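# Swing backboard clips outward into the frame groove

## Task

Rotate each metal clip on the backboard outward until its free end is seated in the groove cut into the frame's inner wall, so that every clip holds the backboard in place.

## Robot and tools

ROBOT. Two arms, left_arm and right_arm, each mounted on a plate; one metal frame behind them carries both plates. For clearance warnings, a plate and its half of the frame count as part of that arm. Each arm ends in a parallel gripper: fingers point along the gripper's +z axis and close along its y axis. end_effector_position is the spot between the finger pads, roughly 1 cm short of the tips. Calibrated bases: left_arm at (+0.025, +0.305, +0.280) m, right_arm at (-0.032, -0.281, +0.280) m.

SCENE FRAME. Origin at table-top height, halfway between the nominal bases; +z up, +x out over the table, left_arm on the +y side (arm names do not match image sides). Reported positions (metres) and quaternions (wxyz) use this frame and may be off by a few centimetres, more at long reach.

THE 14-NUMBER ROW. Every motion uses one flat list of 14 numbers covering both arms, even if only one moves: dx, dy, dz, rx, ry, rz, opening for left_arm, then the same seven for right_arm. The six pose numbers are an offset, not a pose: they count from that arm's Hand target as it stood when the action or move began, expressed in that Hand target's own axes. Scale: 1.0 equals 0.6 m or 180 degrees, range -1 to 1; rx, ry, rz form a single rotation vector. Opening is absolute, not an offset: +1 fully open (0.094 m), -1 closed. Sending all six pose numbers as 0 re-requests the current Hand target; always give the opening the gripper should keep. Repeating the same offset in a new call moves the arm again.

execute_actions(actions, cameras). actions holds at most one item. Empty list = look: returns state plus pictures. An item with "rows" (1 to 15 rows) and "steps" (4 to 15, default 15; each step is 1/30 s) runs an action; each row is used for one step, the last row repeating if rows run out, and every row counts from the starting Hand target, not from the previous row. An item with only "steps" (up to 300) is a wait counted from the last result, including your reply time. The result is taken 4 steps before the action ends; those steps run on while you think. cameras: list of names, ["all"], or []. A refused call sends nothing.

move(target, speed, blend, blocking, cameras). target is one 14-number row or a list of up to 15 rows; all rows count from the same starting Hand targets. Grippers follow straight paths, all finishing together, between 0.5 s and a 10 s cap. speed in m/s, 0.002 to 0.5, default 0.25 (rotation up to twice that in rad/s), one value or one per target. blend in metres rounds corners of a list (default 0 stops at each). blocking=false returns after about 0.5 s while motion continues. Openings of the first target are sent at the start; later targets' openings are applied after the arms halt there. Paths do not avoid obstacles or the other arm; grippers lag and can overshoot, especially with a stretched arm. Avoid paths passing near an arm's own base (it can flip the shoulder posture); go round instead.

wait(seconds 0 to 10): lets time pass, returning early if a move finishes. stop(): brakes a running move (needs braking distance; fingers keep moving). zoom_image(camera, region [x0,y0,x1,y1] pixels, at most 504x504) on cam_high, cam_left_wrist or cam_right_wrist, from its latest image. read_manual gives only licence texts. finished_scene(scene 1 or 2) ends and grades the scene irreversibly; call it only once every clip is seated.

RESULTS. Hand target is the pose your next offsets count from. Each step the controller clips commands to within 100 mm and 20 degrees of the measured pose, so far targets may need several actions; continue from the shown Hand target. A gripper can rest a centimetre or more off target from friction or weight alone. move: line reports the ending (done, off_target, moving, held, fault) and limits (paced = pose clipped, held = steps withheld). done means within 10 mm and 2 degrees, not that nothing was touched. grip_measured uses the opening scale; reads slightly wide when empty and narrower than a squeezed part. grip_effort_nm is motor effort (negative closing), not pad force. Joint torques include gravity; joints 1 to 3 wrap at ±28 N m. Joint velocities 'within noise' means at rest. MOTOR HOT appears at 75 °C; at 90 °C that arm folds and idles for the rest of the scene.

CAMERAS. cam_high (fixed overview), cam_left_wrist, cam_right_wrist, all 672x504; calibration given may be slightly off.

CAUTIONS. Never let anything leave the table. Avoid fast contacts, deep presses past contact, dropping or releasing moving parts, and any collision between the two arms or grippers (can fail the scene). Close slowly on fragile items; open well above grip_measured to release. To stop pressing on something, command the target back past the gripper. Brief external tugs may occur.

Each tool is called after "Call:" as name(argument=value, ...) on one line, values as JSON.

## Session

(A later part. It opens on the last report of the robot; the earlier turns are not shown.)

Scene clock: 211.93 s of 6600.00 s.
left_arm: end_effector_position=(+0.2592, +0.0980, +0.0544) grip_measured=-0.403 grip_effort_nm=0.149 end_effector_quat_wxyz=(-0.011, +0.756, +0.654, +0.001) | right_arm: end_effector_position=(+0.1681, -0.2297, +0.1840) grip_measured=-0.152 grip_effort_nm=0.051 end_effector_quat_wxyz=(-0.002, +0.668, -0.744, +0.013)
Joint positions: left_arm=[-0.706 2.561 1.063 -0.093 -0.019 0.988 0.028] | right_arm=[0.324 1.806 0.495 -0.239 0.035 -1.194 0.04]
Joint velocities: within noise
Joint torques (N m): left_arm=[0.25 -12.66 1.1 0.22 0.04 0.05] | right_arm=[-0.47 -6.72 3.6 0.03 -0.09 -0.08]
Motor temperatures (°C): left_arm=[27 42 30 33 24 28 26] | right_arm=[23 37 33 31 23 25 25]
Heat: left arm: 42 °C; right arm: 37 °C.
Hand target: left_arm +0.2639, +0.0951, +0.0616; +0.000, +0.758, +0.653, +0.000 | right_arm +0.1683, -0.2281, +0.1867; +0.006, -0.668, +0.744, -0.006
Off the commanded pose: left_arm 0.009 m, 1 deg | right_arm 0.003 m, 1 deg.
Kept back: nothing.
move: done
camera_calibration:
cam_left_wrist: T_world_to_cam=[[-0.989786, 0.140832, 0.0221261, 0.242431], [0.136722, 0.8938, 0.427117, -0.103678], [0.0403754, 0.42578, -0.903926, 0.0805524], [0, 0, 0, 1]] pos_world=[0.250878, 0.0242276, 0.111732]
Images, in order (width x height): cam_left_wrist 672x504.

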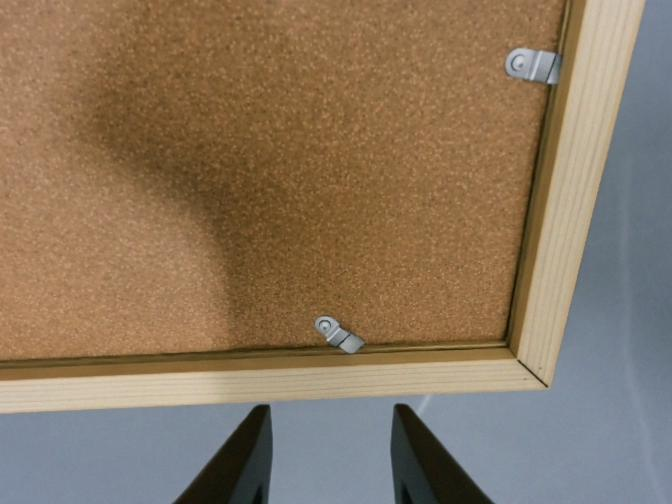

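Call:
move(target=[0,0,0.045,0,0,0,-0.4,0,0,0,0,0,0,-0.15], speed=0.08, cameras=["cam_left_wrist"])

Scene clock: 212.97 s of 6600.00 s.
left_arm: end_effector_position=(+0.2589, +0.0980, +0.0380) grip_measured=-0.403 grip_effort_nm=0.154 end_effector_quat_wxyz=(-0.008, +0.758, +0.653, +0.002) | right_arm: end_effector_position=(+0.1681, -0.2297, +0.1840) grip_measured=-0.152 grip_effort_nm=0.051 end_effector_quat_wxyz=(-0.002, +0.668, -0.744, +0.013)
Joint positions: left_arm=[-0.706 2.62 1.08 -0.044 -0.019 0.992 0.028] | right_arm=[0.324 1.806 0.495 -0.239 0.035 -1.194 0.04]
Joint velocities: within noise
Joint torques (N m): left_arm=[0.35 -8.95 2.78 0.29 0.04 0.02] | right_arm=[-0.54 -6.67 3.73 0.01 -0.1 -0.08]
Motor temperatures (°C): left_arm=[27 42 30 33 24 28 26] | right_arm=[23 37 33 31 23 25 25]
Heat: left arm: 42 °C; right arm: 37 °C.
Hand target: left_arm +0.2640, +0.0950, +0.0346; +0.000, +0.758, +0.653, +0.000 | right_arm +0.1683, -0.2281, +0.1867; +0.006, -0.668, +0.744, -0.006
Off the commanded pose: left_arm 0.007 m, 1 deg | right_arm 0.003 m, 1 deg.
Kept back: nothing.
move: done
camera_calibration:
cam_left_wrist: T_world_to_cam=[[-0.989359, 0.1446, 0.0161344, 0.242193], [0.137768, 0.895353, 0.423512, -0.0969208], [0.046794, 0.421228, -0.905747, 0.064593], [0, 0, 0, 1]] pos_world=[0.249945, 0.0245489, 0.0956444]
Images, in order (width x height): cam_left_wrist 672x504.

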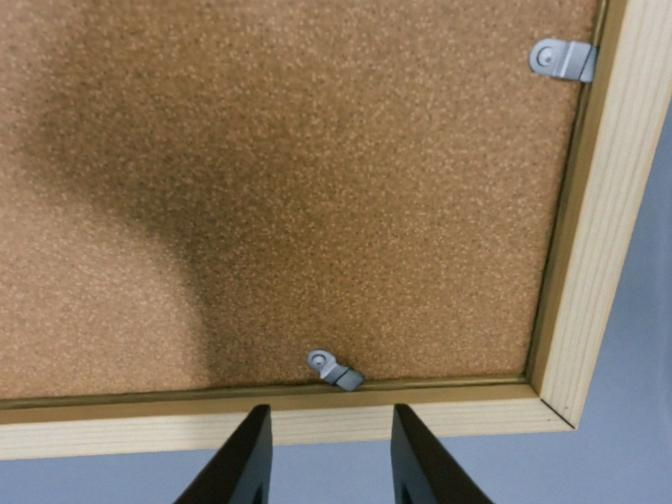

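Call:
move(target=[-0.011,0,0.006,0,0,0,-0.4,0,0,0,0,0,0,-0.15], speed=0.08, cameras=["cam_left_wrist"])

Scene clock: 214.10 s of 6600.00 s.
left_arm: end_effector_position=(+0.2641, +0.0914, +0.0355) grip_measured=-0.403 grip_effort_nm=0.159 end_effector_quat_wxyz=(+0.000, +0.758, +0.652, +0.003) | right_arm: end_effector_position=(+0.1681, -0.2297, +0.1840) grip_measured=-0.152 grip_effort_nm=0.046 end_effector_quat_wxyz=(-0.002, +0.668, -0.744, +0.013)
Joint positions: left_arm=[-0.711 2.635 1.106 -0.041 -0.019 0.99 0.028] | right_arm=[0.324 1.806 0.495 -0.239 0.035 -1.194 0.04]
Joint velocities: within noise
Joint torques (N m): left_arm=[-0.64 -8.77 2.69 0.26 0.04 -0.11] | right_arm=[-0.44 -6.6 3.69 -0.01 -0.11 -0.08]
Motor temperatures (°C): left_arm=[27 42 30 33 24 28 26] | right_arm=[23 37 33 31 23 25 25]
Heat: left arm: 42 °C; right arm: 37 °C.
Hand target: left_arm +0.2631, +0.0885, +0.0310; +0.000, +0.758, +0.653, +0.000 | right_arm +0.1683, -0.2281, +0.1867; +0.006, -0.668, +0.744, -0.006
Off the commanded pose: left_arm 0.006 m, 0 deg | right_arm 0.003 m, 1 deg.
Kept back: nothing.
move: done
camera_calibration:
cam_left_wrist: T_world_to_cam=[[-0.989164, 0.146764, 0.00396041, 0.248544], [0.135074, 0.899139, 0.416299, -0.0900288], [0.0575369, 0.412322, -0.909219, 0.0630385], [0, 0, 0, 1]] pos_world=[0.254384, 0.0184788, 0.0938103]
Images, in order (width x height): cam_left_wrist 672x504.

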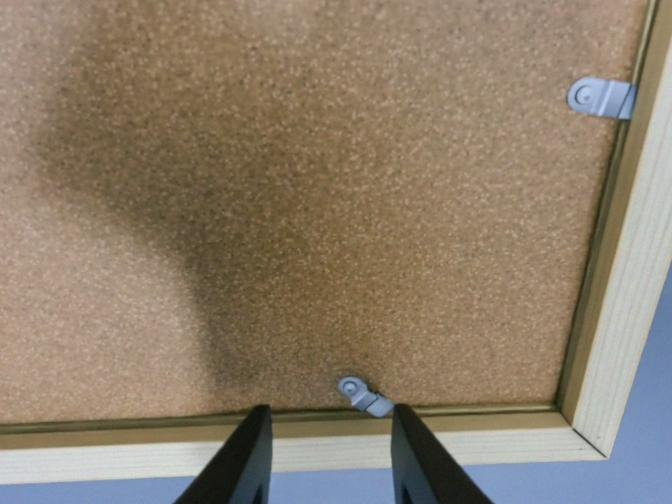

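Call:
move(target=[-0.002,-0.008,0.013,0,0,0,-0.4,0,0,0,0,0,0,-0.15], speed=0.08, cameras=["cam_left_wrist"])

Scene clock: 215.20 s of 6600.00 s.
left_arm: end_effector_position=(+0.2575, +0.0922, +0.0275) grip_measured=-0.403 grip_effort_nm=0.159 end_effector_quat_wxyz=(-0.005, +0.759, +0.652, +0.002) | right_arm: end_effector_position=(+0.1681, -0.2297, +0.1840) grip_measured=-0.152 grip_effort_nm=0.051 end_effector_quat_wxyz=(-0.002, +0.668, -0.744, +0.013)
Joint positions: left_arm=[-0.722 2.662 1.106 -0.023 -0.019 0.979 0.028] | right_arm=[0.324 1.806 0.495 -0.239 0.035 -1.194 0.04]
Joint velocities: within noise
Joint torques (N m): left_arm=[-0.62 -8.81 2.5 0.3 0.04 -0.1] | right_arm=[-0.49 -6.58 3.67 -0.01 -0.14 -0.05]
Motor temperatures (°C): left_arm=[27 42 30 33 24 28 26] | right_arm=[23 37 33 31 23 25 25]
Heat: left arm: 42 °C; right arm: 37 °C.
Hand target: left_arm +0.2580, +0.0880, +0.0231; +0.000, +0.758, +0.653, +0.000 | right_arm +0.1683, -0.2281, +0.1867; +0.006, -0.668, +0.744, -0.006
Off the commanded pose: left_arm 0.006 m, 1 deg | right_arm 0.003 m, 1 deg.
Kept back: nothing.
move: done
camera_calibration:
cam_left_wrist: T_world_to_cam=[[-0.988982, 0.147596, 0.0113661, 0.241651], [0.138629, 0.896491, 0.420817, -0.0873726], [0.0519215, 0.417756, -0.907074, 0.0566281], [0, 0, 0, 1]] pos_world=[0.248161, 0.0190052, 0.0853871]
Images, in order (width x height): cam_left_wrist 672x504.

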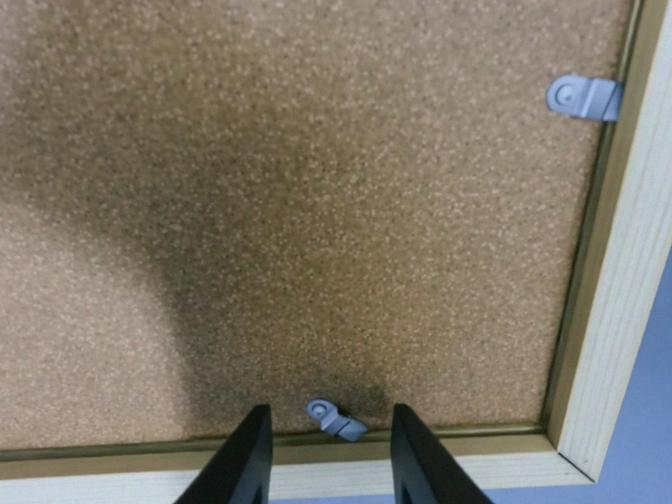

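Call:
move(target=[-0.006,0.001,0.011,0,0,0,-0.4,0,0,0,0,0,0,-0.15], speed=0.06, cameras=["cam_left_wrist"])

Scene clock: 216.13 s of 6600.00 s.
left_arm: end_effector_position=(+0.2593, +0.0873, +0.0220) grip_measured=-0.403 grip_effort_nm=0.159 end_effector_quat_wxyz=(-0.002, +0.758, +0.652, +0.003) | right_arm: end_effector_position=(+0.1681, -0.2297, +0.1840) grip_measured=-0.152 grip_effort_nm=0.051 end_effector_quat_wxyz=(-0.002, +0.668, -0.744, +0.013)
Joint positions: left_arm=[-0.73 2.685 1.13 -0.018 -0.019 0.971 0.028] | right_arm=[0.324 1.806 0.495 -0.239 0.035 -1.194 0.04]
Joint velocities: within noise
Joint torques (N m): left_arm=[-0.66 -8.61 2.45 0.29 0.05 -0.11] | right_arm=[-0.51 -6.72 3.75 -0.02 -0.11 -0.08]
Motor temperatures (°C): left_arm=[27 42 30 33 24 28 26] | right_arm=[23 37 33 31 23 25 25]
Heat: left arm: 42 °C; right arm: 37 °C.
Hand target: left_arm +0.2582, +0.0844, +0.0165; +0.000, +0.758, +0.653, +0.000 | right_arm +0.1683, -0.2281, +0.1867; +0.006, -0.668, +0.744, -0.006
Off the commanded pose: left_arm 0.006 m, 0 deg | right_arm 0.003 m, 1 deg.
Kept back: nothing.
move: done
camera_calibration:
cam_left_wrist: T_world_to_cam=[[-0.989148, 0.146795, 0.00617877, 0.24444], [0.135933, 0.898371, 0.417674, -0.0803197], [0.0557617, 0.413981, -0.908576, 0.05298], [0, 0, 0, 1]] pos_world=[0.249751, 0.0143416, 0.0801735]
Images, in order (width x height): cam_left_wrist 672x504.

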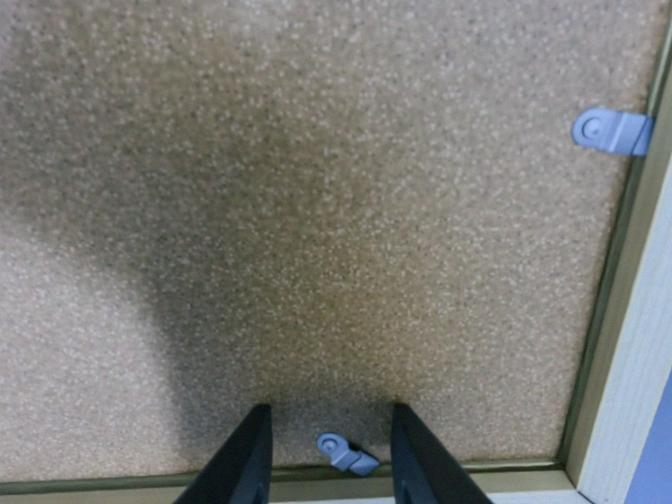

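Call:
move(target=[0.004,0,-0.004,0,0,0,-0.4,0,0,0,0,0,0,-0.15], speed=0.06, cameras=["cam_left_wrist"])

Scene clock: 217.07 s of 6600.00 s.
left_arm: end_effector_position=(+0.2594, +0.0873, +0.0220) grip_measured=-0.403 grip_effort_nm=0.159 end_effector_quat_wxyz=(-0.001, +0.758, +0.652, +0.003) | right_arm: end_effector_position=(+0.1681, -0.2297, +0.1840) grip_measured=-0.152 grip_effort_nm=0.046 end_effector_quat_wxyz=(-0.002, +0.668, -0.744, +0.013)
Joint positions: left_arm=[-0.73 2.685 1.13 -0.018 -0.019 0.971 0.028] | right_arm=[0.324 1.806 0.495 -0.239 0.035 -1.194 0.04]
Joint velocities: within noise
Joint torques (N m): left_arm=[-0.18 -9.51 1.68 0.31 0.04 -0.05] | right_arm=[-0.42 -6.6 3.96 -0.03 -0.11 -0.09]
Motor temperatures (°C): left_arm=[27 42 30 33 24 28 26] | right_arm=[23 37 33 31 23 25 25]
Heat: left arm: 42 °C; right arm: 37 °C.
Hand target: left_arm +0.2584, +0.0869, +0.0189; +0.000, +0.758, +0.653, +0.000 | right_arm +0.1683, -0.2281, +0.1867; +0.006, -0.668, +0.744, -0.006
Off the commanded pose: left_arm 0.003 m, 0 deg | right_arm 0.003 m, 1 deg.
Kept back: nothing.
move: done
camera_calibration:
cam_left_wrist: T_world_to_cam=[[-0.989262, 0.146037, 0.00585994, 0.244621], [0.135124, 0.898585, 0.417477, -0.0800755], [0.0557014, 0.413786, -0.908669, 0.0530373], [0, 0, 0, 1]] pos_world=[0.24986, 0.0142849, 0.0801895]
Images, in order (width x height): cam_left_wrist 672x504.

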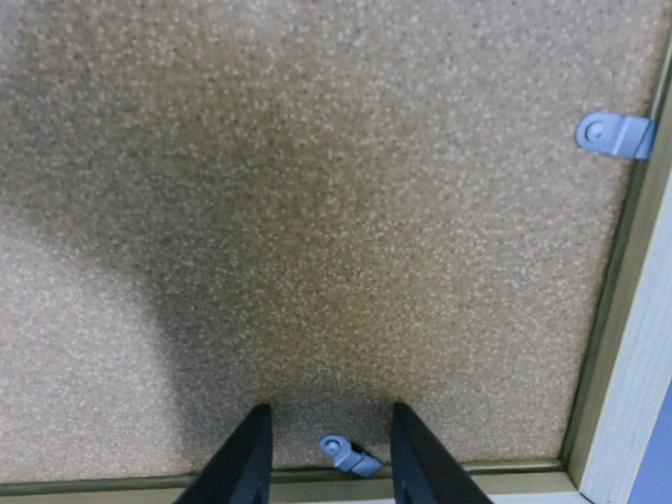

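Call:
move(target=[[0.005,0,-0.004,0,0,0,-0.4,0,0,0,0,0,0,-0.15]], speed=0.06, cameras=["cam_left_wrist"])

Scene clock: 218.00 s of 6600.00 s.
left_arm: end_effector_position=(+0.2597, +0.0870, +0.0220) grip_measured=-0.403 grip_effort_nm=0.159 end_effector_quat_wxyz=(-0.001, +0.758, +0.652, +0.003) | right_arm: end_effector_position=(+0.1681, -0.2297, +0.1840) grip_measured=-0.152 grip_effort_nm=0.056 end_effector_quat_wxyz=(-0.002, +0.668, -0.744, +0.013)
Joint positions: left_arm=[-0.73 2.685 1.13 -0.016 -0.019 0.971 0.028] | right_arm=[0.324 1.806 0.495 -0.239 0.035 -1.194 0.04]
Joint velocities: within noise
Joint torques (N m): left_arm=[0.42 -10.45 0.77 0.31 0.04 0.01] | right_arm=[-0.44 -6.63 3.74 0 -0.12 -0.05]
Motor temperatures (°C): left_arm=[27 42 30 33 24 28 26] | right_arm=[23 37 33 31 23 25 25]
Heat: left arm: 42 °C; right arm: 37 °C.
Hand target: left_arm +0.2588, +0.0898, +0.0213; +0.000, +0.758, +0.653, +0.000 | right_arm +0.1683, -0.2281, +0.1867; +0.006, -0.668, +0.744, -0.006
Off the commanded pose: left_arm 0.003 m, 0 deg | right_arm 0.003 m, 1 deg.
Kept back: nothing.
move: done
camera_calibration:
cam_left_wrist: T_world_to_cam=[[-0.989271, 0.146022, 0.00460353, 0.244965], [0.134639, 0.899021, 0.416693, -0.0797752], [0.0567075, 0.412842, -0.909036, 0.0529569], [0, 0, 0, 1]] pos_world=[0.250074, 0.0140866, 0.0802538]
Images, in order (width x height): cam_left_wrist 672x504.

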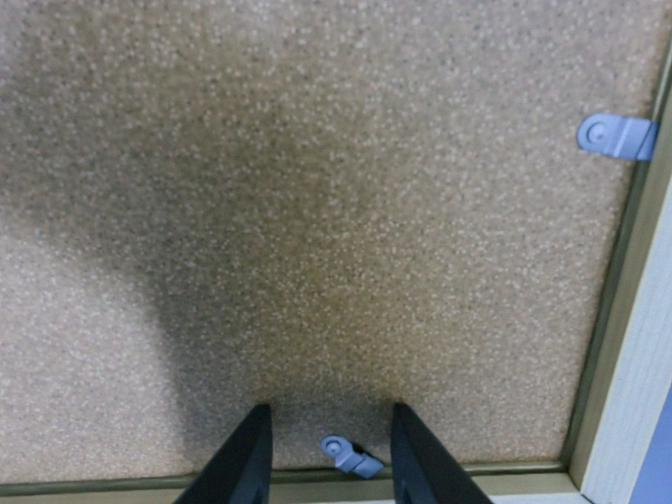

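Call:
move(target=[[0.005,0,0.002,0,0,0,-0.4,0,0,0,0,0,0,-0.15]], speed=0.06, cameras=["cam_left_wrist"])

Scene clock: 218.93 s of 6600.00 s.
left_arm: end_effector_position=(+0.2616, +0.0889, +0.0217) grip_measured=-0.403 grip_effort_nm=0.154 end_effector_quat_wxyz=(+0.002, +0.758, +0.653, +0.003) | right_arm: end_effector_position=(+0.1681, -0.2297, +0.1840) grip_measured=-0.152 grip_effort_nm=0.051 end_effector_quat_wxyz=(-0.002, +0.668, -0.744, +0.013)
Joint positions: left_arm=[-0.721 2.685 1.126 -0.006 -0.019 0.978 0.028] | right_arm=[0.324 1.806 0.495 -0.239 0.035 -1.194 0.04]
Joint velocities: within noise
Joint torques (N m): left_arm=[0.38 -10.19 0.73 0.3 0.04 0.02] | right_arm=[-0.5 -6.72 3.7 0.01 -0.11 -0.06]
Motor temperatures (°C): left_arm=[27 42 30 33 24 28 26] | right_arm=[23 37 33 31 23 25 25]
Heat: left arm: 42 °C; right arm: 37 °C.
Hand target: left_arm +0.2594, +0.0927, +0.0201; +0.000, +0.758, +0.653, +0.000 | right_arm +0.1683, -0.2281, +0.1867; +0.006, -0.668, +0.744, -0.006
Off the commanded pose: left_arm 0.005 m, 0 deg | right_arm 0.003 m, 1 deg.
Kept back: nothing.
move: done
camera_calibration:
cam_left_wrist: T_world_to_cam=[[-0.989457, 0.144826, 0.000316023, 0.246871], [0.131958, 0.90064, 0.414048, -0.0809563], [0.0596802, 0.409724, -0.910255, 0.0513102], [0, 0, 0, 1]] pos_world=[0.251889, 0.0161361, 0.0801471]
Images, in order (width x height): cam_left_wrist 672x504.

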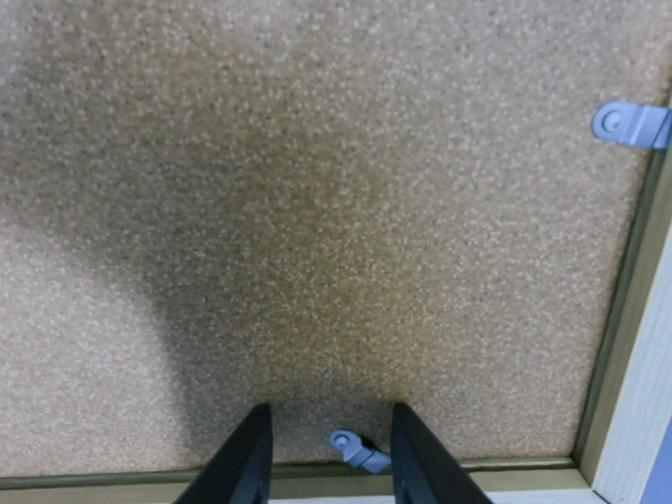

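Call:
move(target=[[0.004,0,0.003,0,0,0,-0.6,0,0,0,0,0,0,-0.15],[0.004,0,0.003,0,0,0,-0.8,0,0,0,0,0,0,-0.15],[0.004,0,0.003,0,0,0,-0.9,0,0,0,0,0,0,-0.15]], speed=0.06, cameras=["cam_left_wrist"])

Scene clock: 223.37 s of 6600.00 s.
left_arm: end_effector_position=(+0.2607, +0.0904, +0.0219) grip_measured=-0.895 grip_effort_nm=-0.222 end_effector_quat_wxyz=(+0.001, +0.758, +0.653, +0.000) | right_arm: end_effector_position=(+0.1681, -0.2297, +0.1840) grip_measured=-0.152 grip_effort_nm=0.051 end_effector_quat_wxyz=(-0.002, +0.668, -0.744, +0.013)
Joint positions: left_arm=[-0.716 2.683 1.12 -0.006 -0.013 0.984 0.005] | right_arm=[0.324 1.806 0.495 -0.239 0.035 -1.194 0.04]
Joint velocities: within noise
Joint torques (N m): left_arm=[0.44 -9.51 0.88 0.36 -0.02 0.03] | right_arm=[-0.4 -6.69 3.81 0.05 -0.13 -0.06]
Motor temperatures (°C): left_arm=[27 41 30 33 24 28 26] | right_arm=[23 37 33 31 23 25 25]
Heat: left arm: 41 °C; right arm: 37 °C.
Hand target: left_arm +0.2596, +0.0951, +0.0183; +0.000, +0.758, +0.653, +0.000 | right_arm +0.1683, -0.2281, +0.1867; +0.006, -0.668, +0.744, -0.006
Off the commanded pose: left_arm 0.006 m, 0 deg | right_arm 0.003 m, 1 deg.
Kept back: nothing.
move: done
camera_calibration:
cam_left_wrist: T_world_to_cam=[[-0.989371, 0.145272, 0.00642899, 0.2455], [0.135095, 0.901902, 0.41027, -0.0831488], [0.0538025, 0.406778, -0.911941, 0.0527652], [0, 0, 0, 1]] pos_world=[0.251285, 0.0178641, 0.0806539]
Images, in order (width x height): cam_left_wrist 672x504.

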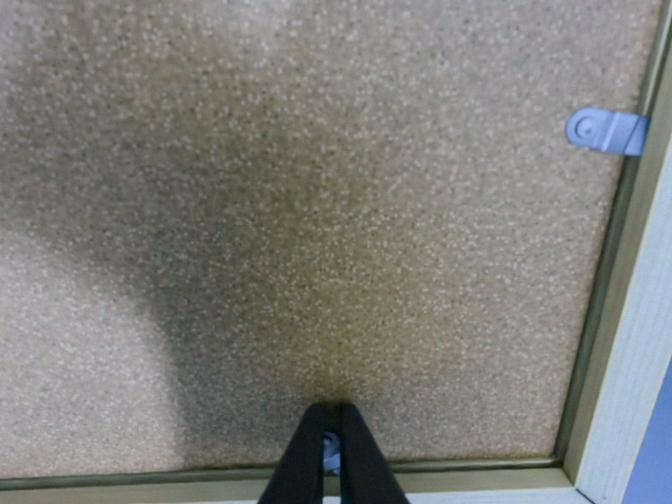

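Call:
move(target=[[0,0,0,0,0,0,-0.95,0,0,0,0,0,0,-0.15],[0,0,0,0,0,0,-0.6,0,0,0,0,0,0,-0.15],[0,0,-0.045,0,0,0,-0.6,0,0,0,0,0,0,-0.15]], speed=0.1, cameras=["cam_left_wrist"])

Call:
zoom_image(camera="cam_left_wrist", region=[260, 320, 400, 430])

Scene clock: 226.87 s of 6600.00 s.
left_arm: end_effector_position=(+0.2601, +0.0926, +0.0397) grip_measured=-0.603 grip_effort_nm=0.154 end_effector_quat_wxyz=(+0.004, +0.757, +0.653, +0.000) | right_arm: end_effector_position=(+0.1681, -0.2297, +0.1840) grip_measured=-0.152 grip_effort_nm=0.056 end_effector_quat_wxyz=(-0.002, +0.668, -0.744, +0.013)
Joint positions: left_arm=[-0.713 2.613 1.073 -0.023 -0.013 0.985 0.019] | right_arm=[0.324 1.806 0.495 -0.239 0.035 -1.194 0.04]
Joint velocities: within noise
Joint torques (N m): left_arm=[0.14 -12.25 0.9 0.08 -0.02 0.01] | right_arm=[-0.47 -6.68 3.58 0.04 -0.1 -0.07]
Motor temperatures (°C): left_arm=[27 42 29 33 24 28 26] | right_arm=[23 37 33 30 23 25 25]
Heat: left arm: 42 °C; right arm: 37 °C.
Hand target: left_arm +0.2598, +0.0950, +0.0454; +0.000, +0.758, +0.653, +0.000 | right_arm +0.1683, -0.2281, +0.1867; +0.006, -0.668, +0.744, -0.006
Off the commanded pose: left_arm 0.006 m, 0 deg | right_arm 0.003 m, 1 deg.
Kept back: nothing.
move: done
camera_calibration:
cam_left_wrist: T_world_to_cam=[[-0.989674, 0.143324, 0.00180941, 0.244987], [0.13159, 0.903502, 0.407882, -0.0915065], [0.0568246, 0.403909, -0.913033, 0.0676427], [0, 0, 0, 1]] pos_world=[0.250655, 0.0202423, 0.0986406]
Images, in order (width x height): cam_left_wrist 672x504.

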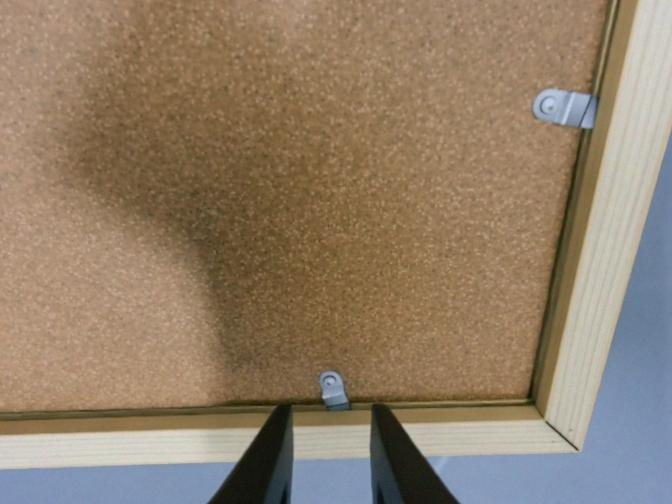

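Scaled by 3.600 from the camera's 672x504 image, which has a finer 960x720 frame.

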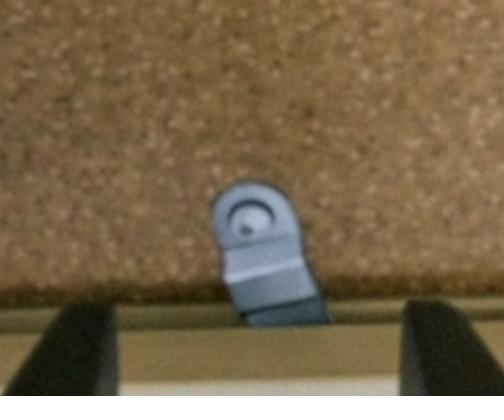

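Call:
move(target=[0.000,0.179,-0.01,0,0,0,-0.4,0,0,0,0,0,0,-0.15], speed=0.15, cameras=["cam_left_wrist"])

Scene clock: 228.53 s of 6600.00 s.
left_arm: end_effector_position=(+0.3677, +0.0779, +0.0561) grip_measured=-0.403 grip_effort_nm=0.159 end_effector_quat_wxyz=(+0.008, +0.755, +0.655, +0.003) | right_arm: end_effector_position=(+0.1681, -0.2297, +0.1840) grip_measured=-0.152 grip_effort_nm=0.051 end_effector_quat_wxyz=(-0.002, +0.668, -0.744, +0.013)
Joint positions: left_arm=[-0.565 2.705 1.521 -0.366 -0.014 1.127 0.028] | right_arm=[0.324 1.806 0.495 -0.239 0.035 -1.194 0.04]
Joint velocities: within noise
Joint torques (N m): left_arm=[-0.16 -10.88 4.77 0.11 0 0] | right_arm=[-0.51 -6.75 3.78 0.01 -0.13 -0.04]
Motor temperatures (°C): left_arm=[27 42 29 33 24 28 26] | right_arm=[23 37 33 30 23 25 25]
Heat: left arm: 42 °C; right arm: 37 °C.
Hand target: left_arm +0.3659, +0.0791, +0.0513; +0.000, +0.758, +0.653, +0.000 | right_arm +0.1683, -0.2281, +0.1867; +0.006, -0.668, +0.744, -0.006
Off the commanded pose: left_arm 0.005 m, 1 deg | right_arm 0.003 m, 1 deg.
Kept back: nothing.
move: done
camera_calibration:
cam_left_wrist: T_world_to_cam=[[-0.990361, 0.138221, -0.00889896, 0.354734], [0.122774, 0.90579, 0.405551, -0.0958088], [0.0641164, 0.400549, -0.914029, 0.0800748], [0, 0, 0, 1]] pos_world=[0.357943, 0.00567691, 0.115203]
Images, in order (width x height): cam_left_wrist 672x504.

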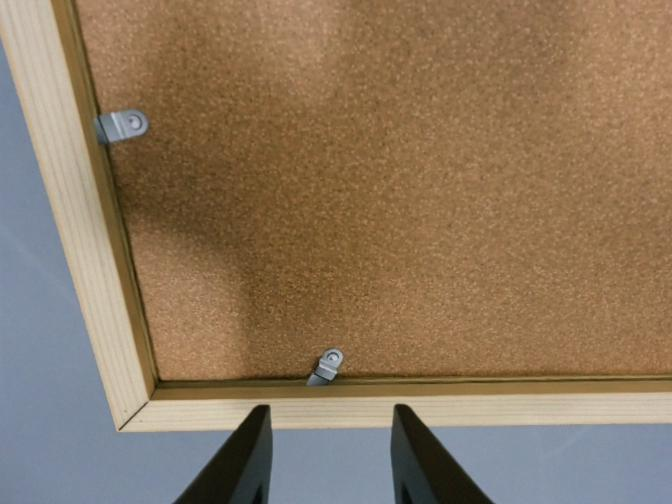

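Call:
move(target=[0.009,0.004,0.034,0,0,0,-0.4,0,0,0,0,0,0,-0.15], speed=0.1, cameras=["cam_left_wrist"])

Scene clock: 229.73 s of 6600.00 s.
left_arm: end_effector_position=(+0.3641, +0.0854, +0.0350) grip_measured=-0.403 grip_effort_nm=0.159 end_effector_quat_wxyz=(-0.005, +0.757, +0.654, -0.001) | right_arm: end_effector_position=(+0.1681, -0.2297, +0.1840) grip_measured=-0.152 grip_effort_nm=0.051 end_effector_quat_wxyz=(-0.002, +0.668, -0.744, +0.013)
Joint positions: left_arm=[-0.554 2.772 1.555 -0.362 -0.014 1.142 0.028] | right_arm=[0.324 1.806 0.495 -0.239 0.035 -1.194 0.04]
Joint velocities: within noise
Joint torques (N m): left_arm=[0.14 -11.08 4.56 0.28 -0.01 0.02] | right_arm=[-0.53 -6.63 3.77 -0.01 -0.12 -0.07]
Motor temperatures (°C): left_arm=[27 42 30 33 24 28 26] | right_arm=[23 37 33 30 23 25 25]
Heat: left arm: 42 °C; right arm: 37 °C.
Hand target: left_arm +0.3692, +0.0842, +0.0310; +0.000, +0.758, +0.653, +0.000 | right_arm +0.1683, -0.2281, +0.1867; +0.006, -0.668, +0.744, -0.006
Off the commanded pose: left_arm 0.007 m, 1 deg | right_arm 0.003 m, 1 deg.
Kept back: nothing.
move: done
camera_calibration:
cam_left_wrist: T_world_to_cam=[[-0.989727, 0.141941, 0.017109, 0.348562], [0.136103, 0.898789, 0.416718, -0.0983336], [0.0437722, 0.414766, -0.908875, 0.0640703], [0, 0, 0, 1]] pos_world=[0.35556, 0.0123316, 0.0932457]
Images, in order (width x height): cam_left_wrist 672x504.

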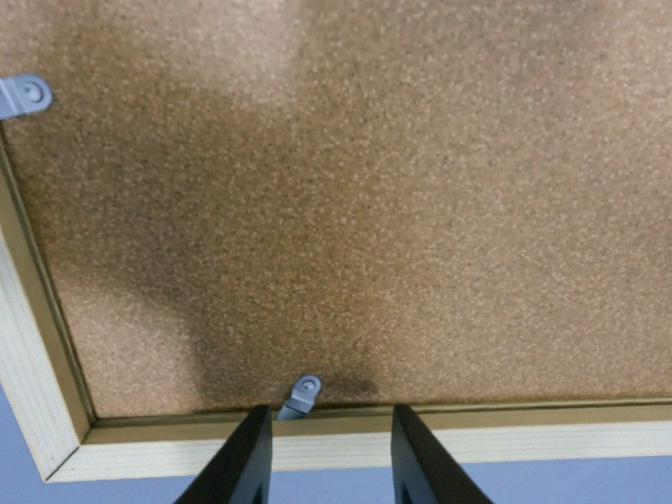

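Call:
move(target=[-0.001,0.007,0.014,0,0,0,-0.4,0,0,0,0,0,0,-0.15], speed=0.08, cameras=["cam_left_wrist"])

Scene clock: 230.67 s of 6600.00 s.
left_arm: end_effector_position=(+0.3688, +0.0823, +0.0275) grip_measured=-0.403 grip_effort_nm=0.164 end_effector_quat_wxyz=(-0.003, +0.758, +0.653, +0.000) | right_arm: end_effector_position=(+0.1681, -0.2297, +0.1840) grip_measured=-0.152 grip_effort_nm=0.051 end_effector_quat_wxyz=(-0.002, +0.668, -0.744, +0.013)
Joint positions: left_arm=[-0.554 2.805 1.593 -0.362 -0.014 1.145 0.028] | right_arm=[0.324 1.806 0.495 -0.239 0.035 -1.194 0.04]
Joint velocities: within noise
Joint torques (N m): left_arm=[0.38 -11 4.67 0.24 -0.01 0.01] | right_arm=[-0.43 -6.82 3.59 -0.01 -0.11 -0.06]
Motor temperatures (°C): left_arm=[27 42 30 33 24 28 26] | right_arm=[23 37 33 30 23 25 25]
Heat: left arm: 42 °C; right arm: 37 °C.
Hand target: left_arm +0.3733, +0.0830, +0.0226; +0.000, +0.758, +0.653, +0.000 | right_arm +0.1683, -0.2281, +0.1867; +0.006, -0.668, +0.744, -0.006
Off the commanded pose: left_arm 0.007 m, 0 deg | right_arm 0.003 m, 1 deg.
Kept back: nothing.
move: done
camera_calibration:
cam_left_wrist: T_world_to_cam=[[-0.98937, 0.14493, 0.011921, 0.353482], [0.136787, 0.899683, 0.41456, -0.0932699], [0.049357, 0.411784, -0.909944, 0.0564839], [0, 0, 0, 1]] pos_world=[0.359695, 0.009424, 0.0858492]
Images, in order (width x height): cam_left_wrist 672x504.

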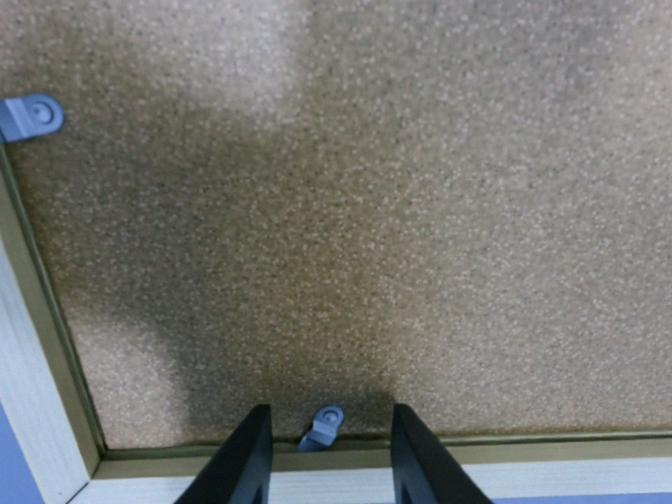

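Call:
move(target=[0.001,0.001,0.010,0,0,0,-0.4,0,0,0,0,0,0,-0.15], speed=0.08, cameras=["cam_left_wrist"])

Scene clock: 231.60 s of 6600.00 s.
left_arm: end_effector_position=(+0.3711, +0.0818, +0.0240) grip_measured=-0.403 grip_effort_nm=0.154 end_effector_quat_wxyz=(-0.001, +0.757, +0.653, +0.000) | right_arm: end_effector_position=(+0.1681, -0.2297, +0.1840) grip_measured=-0.152 grip_effort_nm=0.051 end_effector_quat_wxyz=(-0.002, +0.668, -0.744, +0.013)
Joint positions: left_arm=[-0.552 2.82 1.609 -0.36 -0.014 1.147 0.028] | right_arm=[0.324 1.806 0.495 -0.239 0.035 -1.194 0.04]
Joint velocities: within noise
Joint torques (N m): left_arm=[0.34 -10.56 4.57 0.29 -0.01 0.03] | right_arm=[-0.59 -6.63 3.79 -0.01 -0.07 -0.06]
Motor temperatures (°C): left_arm=[27 42 30 33 24 28 26] | right_arm=[23 37 33 30 23 25 25]
Heat: left arm: 42 °C; right arm: 37 °C.
Hand target: left_arm +0.3738, +0.0834, +0.0165; +0.000, +0.758, +0.652, +0.000 | right_arm +0.1683, -0.2281, +0.1867; +0.006, -0.668, +0.744, -0.006
Off the commanded pose: left_arm 0.008 m, 0 deg | right_arm 0.003 m, 1 deg.
Kept back: nothing.
move: done
camera_calibration:
cam_left_wrist: T_world_to_cam=[[-0.989458, 0.144529, 0.00917423, 0.356043], [0.135357, 0.900418, 0.413431, -0.0912474], [0.0514922, 0.410314, -0.910489, 0.0527283], [0, 0, 0, 1]] pos_world=[0.361925, 0.00906707, 0.0824666]
Images, in order (width x height): cam_left_wrist 672x504.

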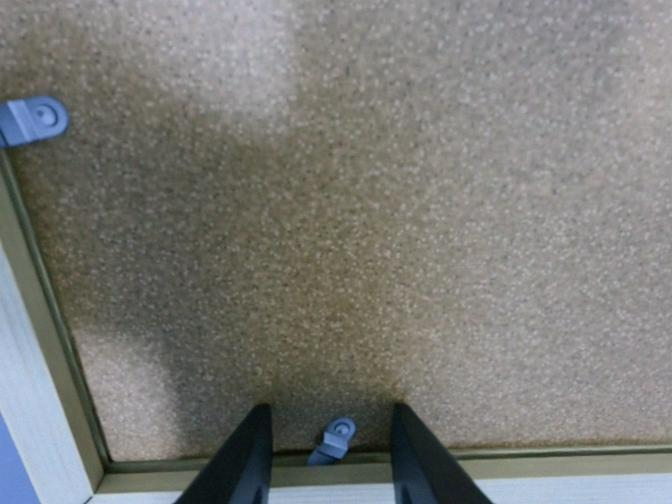

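Call:
move(target=[[0.001,0,0.001,0,0,0,-0.6,0,0,0,0,0,0,-0.15],[0.001,0,0.001,0,0,0,-0.8,0,0,0,0,0,0,-0.15],[0.001,0,0.001,0,0,0,-0.9,0,0,0,0,0,0,-0.15],[0.001,0,0.001,0,0,0,-0.95,0,0,0,0,0,0,-0.15]], speed=0.06, cameras=["cam_left_wrist"])

Call:
move(target=[[0,0,0,0,0,0,-0.6,0,0,0,0,0,0,-0.15],[0,0,-0.045,0,0,0,-0.6,0,0,0,0,0,0,-0.15]], speed=0.1, cameras=["cam_left_wrist"])

Call:
zoom_image(camera="cam_left_wrist", region=[260, 310, 400, 430])

Scene clock: 236.20 s of 6600.00 s.
left_arm: end_effector_position=(+0.3715, +0.0818, +0.0241) grip_measured=-0.932 grip_effort_nm=-0.999 end_effector_quat_wxyz=(-0.001, +0.758, +0.652, -0.001) | right_arm: end_effector_position=(+0.1681, -0.2297, +0.1840) grip_measured=-0.152 grip_effort_nm=0.046 end_effector_quat_wxyz=(-0.002, +0.668, -0.744, +0.013)
Joint positions: left_arm=[-0.55 2.82 1.61 -0.36 -0.013 1.15 0.003] | right_arm=[0.324 1.806 0.495 -0.239 0.035 -1.194 0.04]
Joint velocities: within noise
Joint torques (N m): left_arm=[0.38 -10.48 4.51 0.3 -0.02 0.02] | right_arm=[-0.46 -6.72 3.84 0.01 -0.14 -0.05]
Motor temperatures (°C): left_arm=[27 41 30 33 24 28 26] | right_arm=[23 37 33 30 23 25 25]
Heat: left arm: 41 °C; right arm: 37 °C.
Hand target: left_arm +0.3740, +0.0839, +0.0160; +0.000, +0.758, +0.652, +0.000 | right_arm +0.1683, -0.2281, +0.1867; +0.006, -0.668, +0.744, -0.006
Off the commanded pose: left_arm 0.009 m, 0 deg | right_arm 0.003 m, 1 deg.
Kept back: nothing.
move: done
camera_calibration:
cam_left_wrist: T_world_to_cam=[[-0.989181, 0.146419, 0.00912356, 0.356183], [0.137144, 0.900858, 0.411881, -0.0919912], [0.052088, 0.408676, -0.911192, 0.0527365], [0, 0, 0, 1]] pos_world=[0.362198, 0.00916712, 0.0826928]
Images, in order (width x height): cam_left_wrist 672x504.

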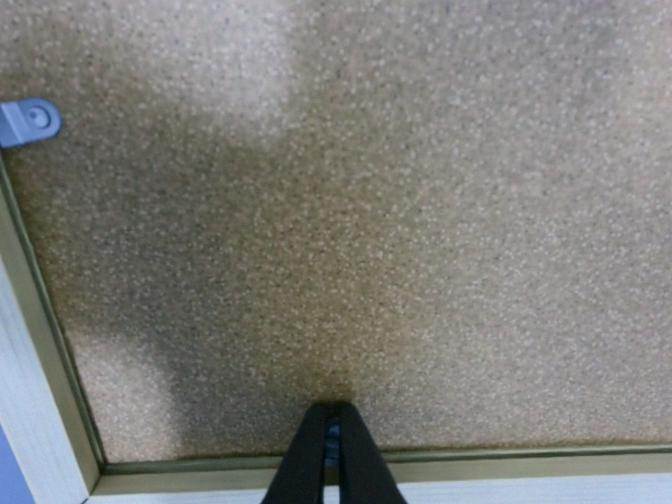

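Scene clock: 237.73 s of 6600.00 s.
left_arm: end_effector_position=(+0.3716, +0.0819, +0.0329) grip_measured=-0.603 grip_effort_nm=0.159 end_effector_quat_wxyz=(+0.000, +0.758, +0.652, +0.000) | right_arm: end_effector_position=(+0.1681, -0.2297, +0.1840) grip_measured=-0.152 grip_effort_nm=0.046 end_effector_quat_wxyz=(-0.002, +0.668, -0.744, +0.013)
Joint positions: left_arm=[-0.55 2.791 1.591 -0.369 -0.013 1.15 0.019] | right_arm=[0.324 1.806 0.495 -0.239 0.035 -1.194 0.04]
Joint velocities: within noise
Joint torques (N m): left_arm=[0.28 -15.56 2.28 0.08 -0.02 0.01] | right_arm=[-0.43 -6.78 3.75 -0.01 -0.11 -0.07]
Motor temperatures (°C): left_arm=[27 42 30 33 24 28 26] | right_arm=[23 37 33 30 23 25 25]
Heat: left arm: 42 °C; right arm: 37 °C.
Hand target: left_arm +0.3740, +0.0839, +0.0430; +0.000, +0.758, +0.653, +0.000 | right_arm +0.1683, -0.2281, +0.1867; +0.006, -0.668, +0.744, -0.006
Off the commanded pose: left_arm 0.011 m, 0 deg | right_arm 0.003 m, 1 deg.
Kept back: nothing.
move: off_target (left_arm)
camera_calibration:
cam_left_wrist: T_world_to_cam=[[-0.989195, 0.146405, 0.00773269, 0.356256], [0.136597, 0.9012, 0.411315, -0.0955223], [0.0532498, 0.407926, -0.911461, 0.0604086], [0, 0, 0, 1]] pos_world=[0.362238, 0.00928478, 0.091595]
Images, in order (width x height): cam_left_wrist 672x504.

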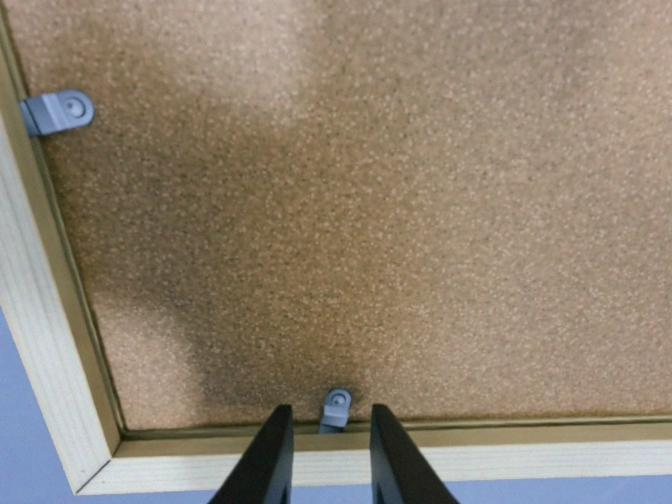

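Scaled by 3.600 from the camera's 672x504 image, which has a finer 960x720 frame.

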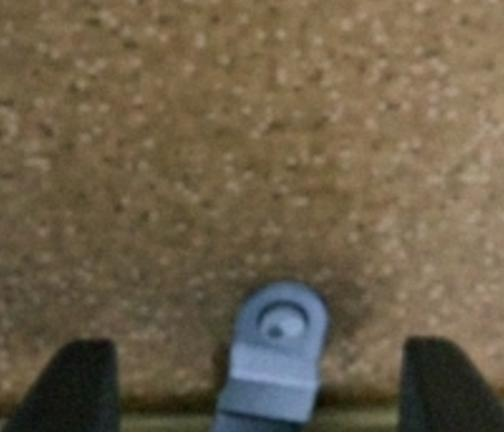

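Call:
move(target=[[0,0,-0.06,0,0,0,-0.6,0,0,0,0,0,0,-0.15],[-0.107,-0.087,-0.26,0,0,0,-0.6,0,0,0,0,0,0,-0.15]], speed=0.2, blend=0.02)

Scene clock: 239.50 s of 6600.00 s.
left_arm: end_effector_position=(+0.3149, +0.0258, +0.1934) grip_measured=-0.603 grip_effort_nm=0.159 end_effector_quat_wxyz=(+0.003, +0.761, +0.649, +0.001) | right_arm: end_effector_position=(+0.1681, -0.2297, +0.1840) grip_measured=-0.152 grip_effort_nm=0.051 end_effector_quat_wxyz=(-0.002, +0.668, -0.744, +0.013)
Joint positions: left_arm=[-0.752 2.316 1.437 -0.686 -0.016 0.957 0.019] | right_arm=[0.324 1.806 0.495 -0.239 0.035 -1.194 0.04]
Joint velocities: within noise
Joint torques (N m): left_arm=[-0.14 -13.23 3.99 0.1 0.01 -0.11] | right_arm=[-0.62 -6.67 3.7 -0.01 -0.11 -0.05]
Motor temperatures (°C): left_arm=[27 42 30 33 24 28 26] | right_arm=[23 37 33 30 23 25 25]
Heat: left arm: 42 °C; right arm: 37 °C.
Hand target: left_arm +0.3127, +0.0282, +0.1989; +0.000, +0.758, +0.653, +0.000 | right_arm +0.1683, -0.2281, +0.1867; +0.006, -0.668, +0.744, -0.006
Off the commanded pose: left_arm 0.006 m, 1 deg | right_arm 0.003 m, 1 deg.
Kept back: nothing.
move: done; blend cut to 0.0182 m at target 1
camera_calibration:
cam_left_wrist: T_world_to_cam=[[-0.988029, 0.154263, 0.00129422, 0.307836], [0.141175, 0.900757, 0.41074, -0.104516], [0.062196, 0.406005, -0.911752, 0.229905], [0, 0, 0, 1]] pos_world=[0.304606, -0.0466871, 0.252146]
cam_right_wrist: T_world_to_cam=[[0.994649, -0.101707, 0.0181201, -0.19284], [-0.0988556, -0.886086, 0.452857, -0.233204], [-0.0300027, -0.452226, -0.891399, 0.15067], [0, 0, 0, 1]] pos_world=[0.173275, -0.158115, 0.243409]

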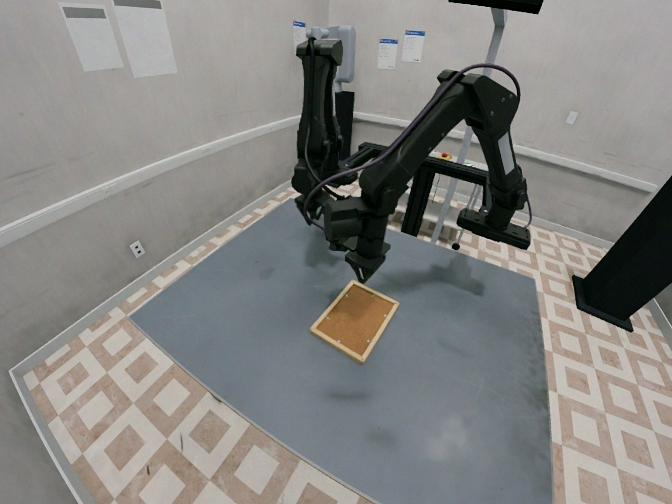

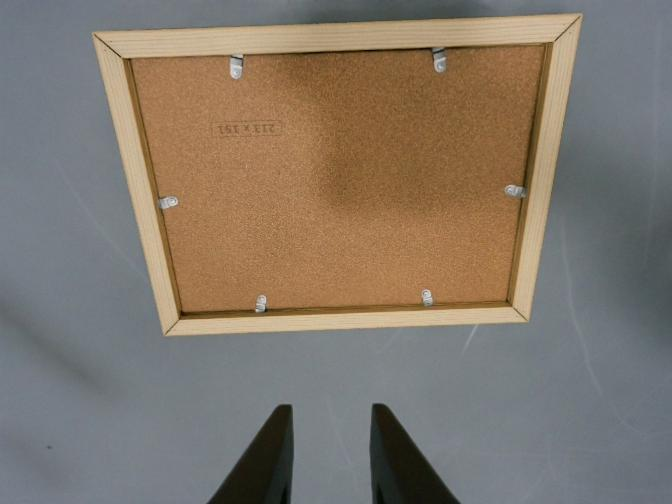

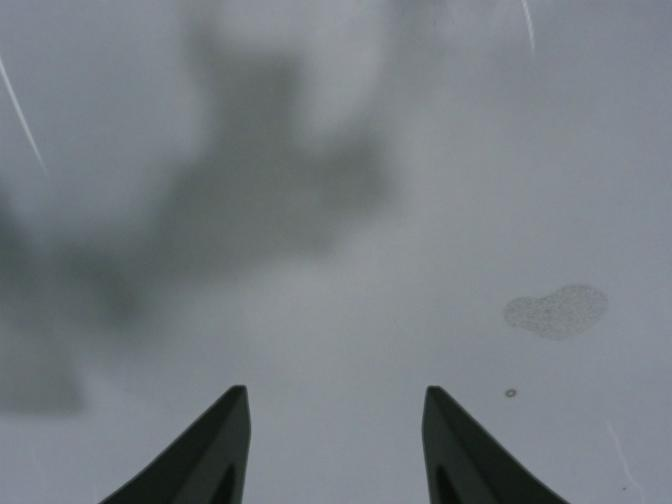

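Call:
zoom_image(camera="cam_left_wrist", region=[420, 10, 570, 210])

Call:
zoom_image(camera="cam_left_wrist", region=[130, 20, 280, 220])

Call:
zoom_image(camera="cam_left_wrist", region=[230, 230, 460, 330])

Scaled by 2.520 from the camera's 672x504 image, which has a finer 960x720 frame.

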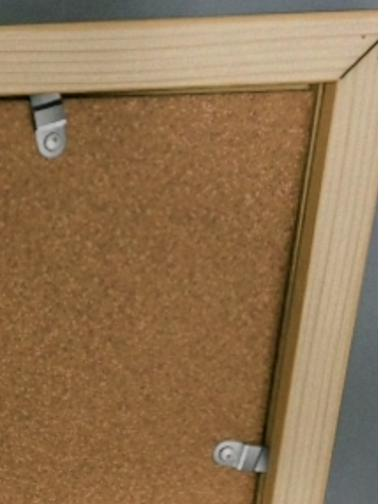

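Scaled by 2.520 from the camera's 672x504 image, which has a finer 960x720 frame.

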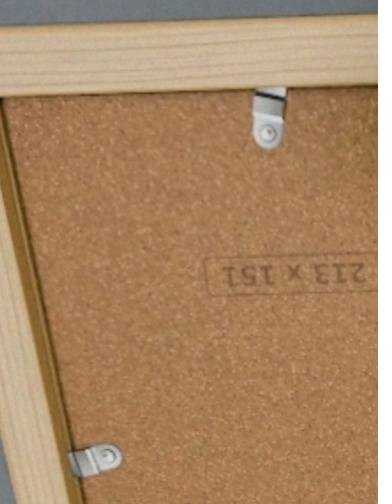

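Scaled by 2.191 from the camera's 672x504 image, which has a finer 960x720 frame.

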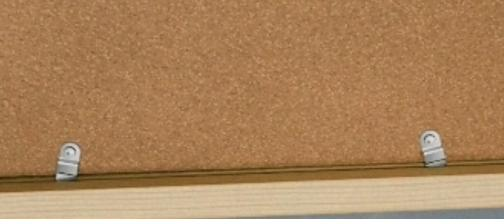

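Call:
finished_scene(scene=1)

The scene is finished: the task was done.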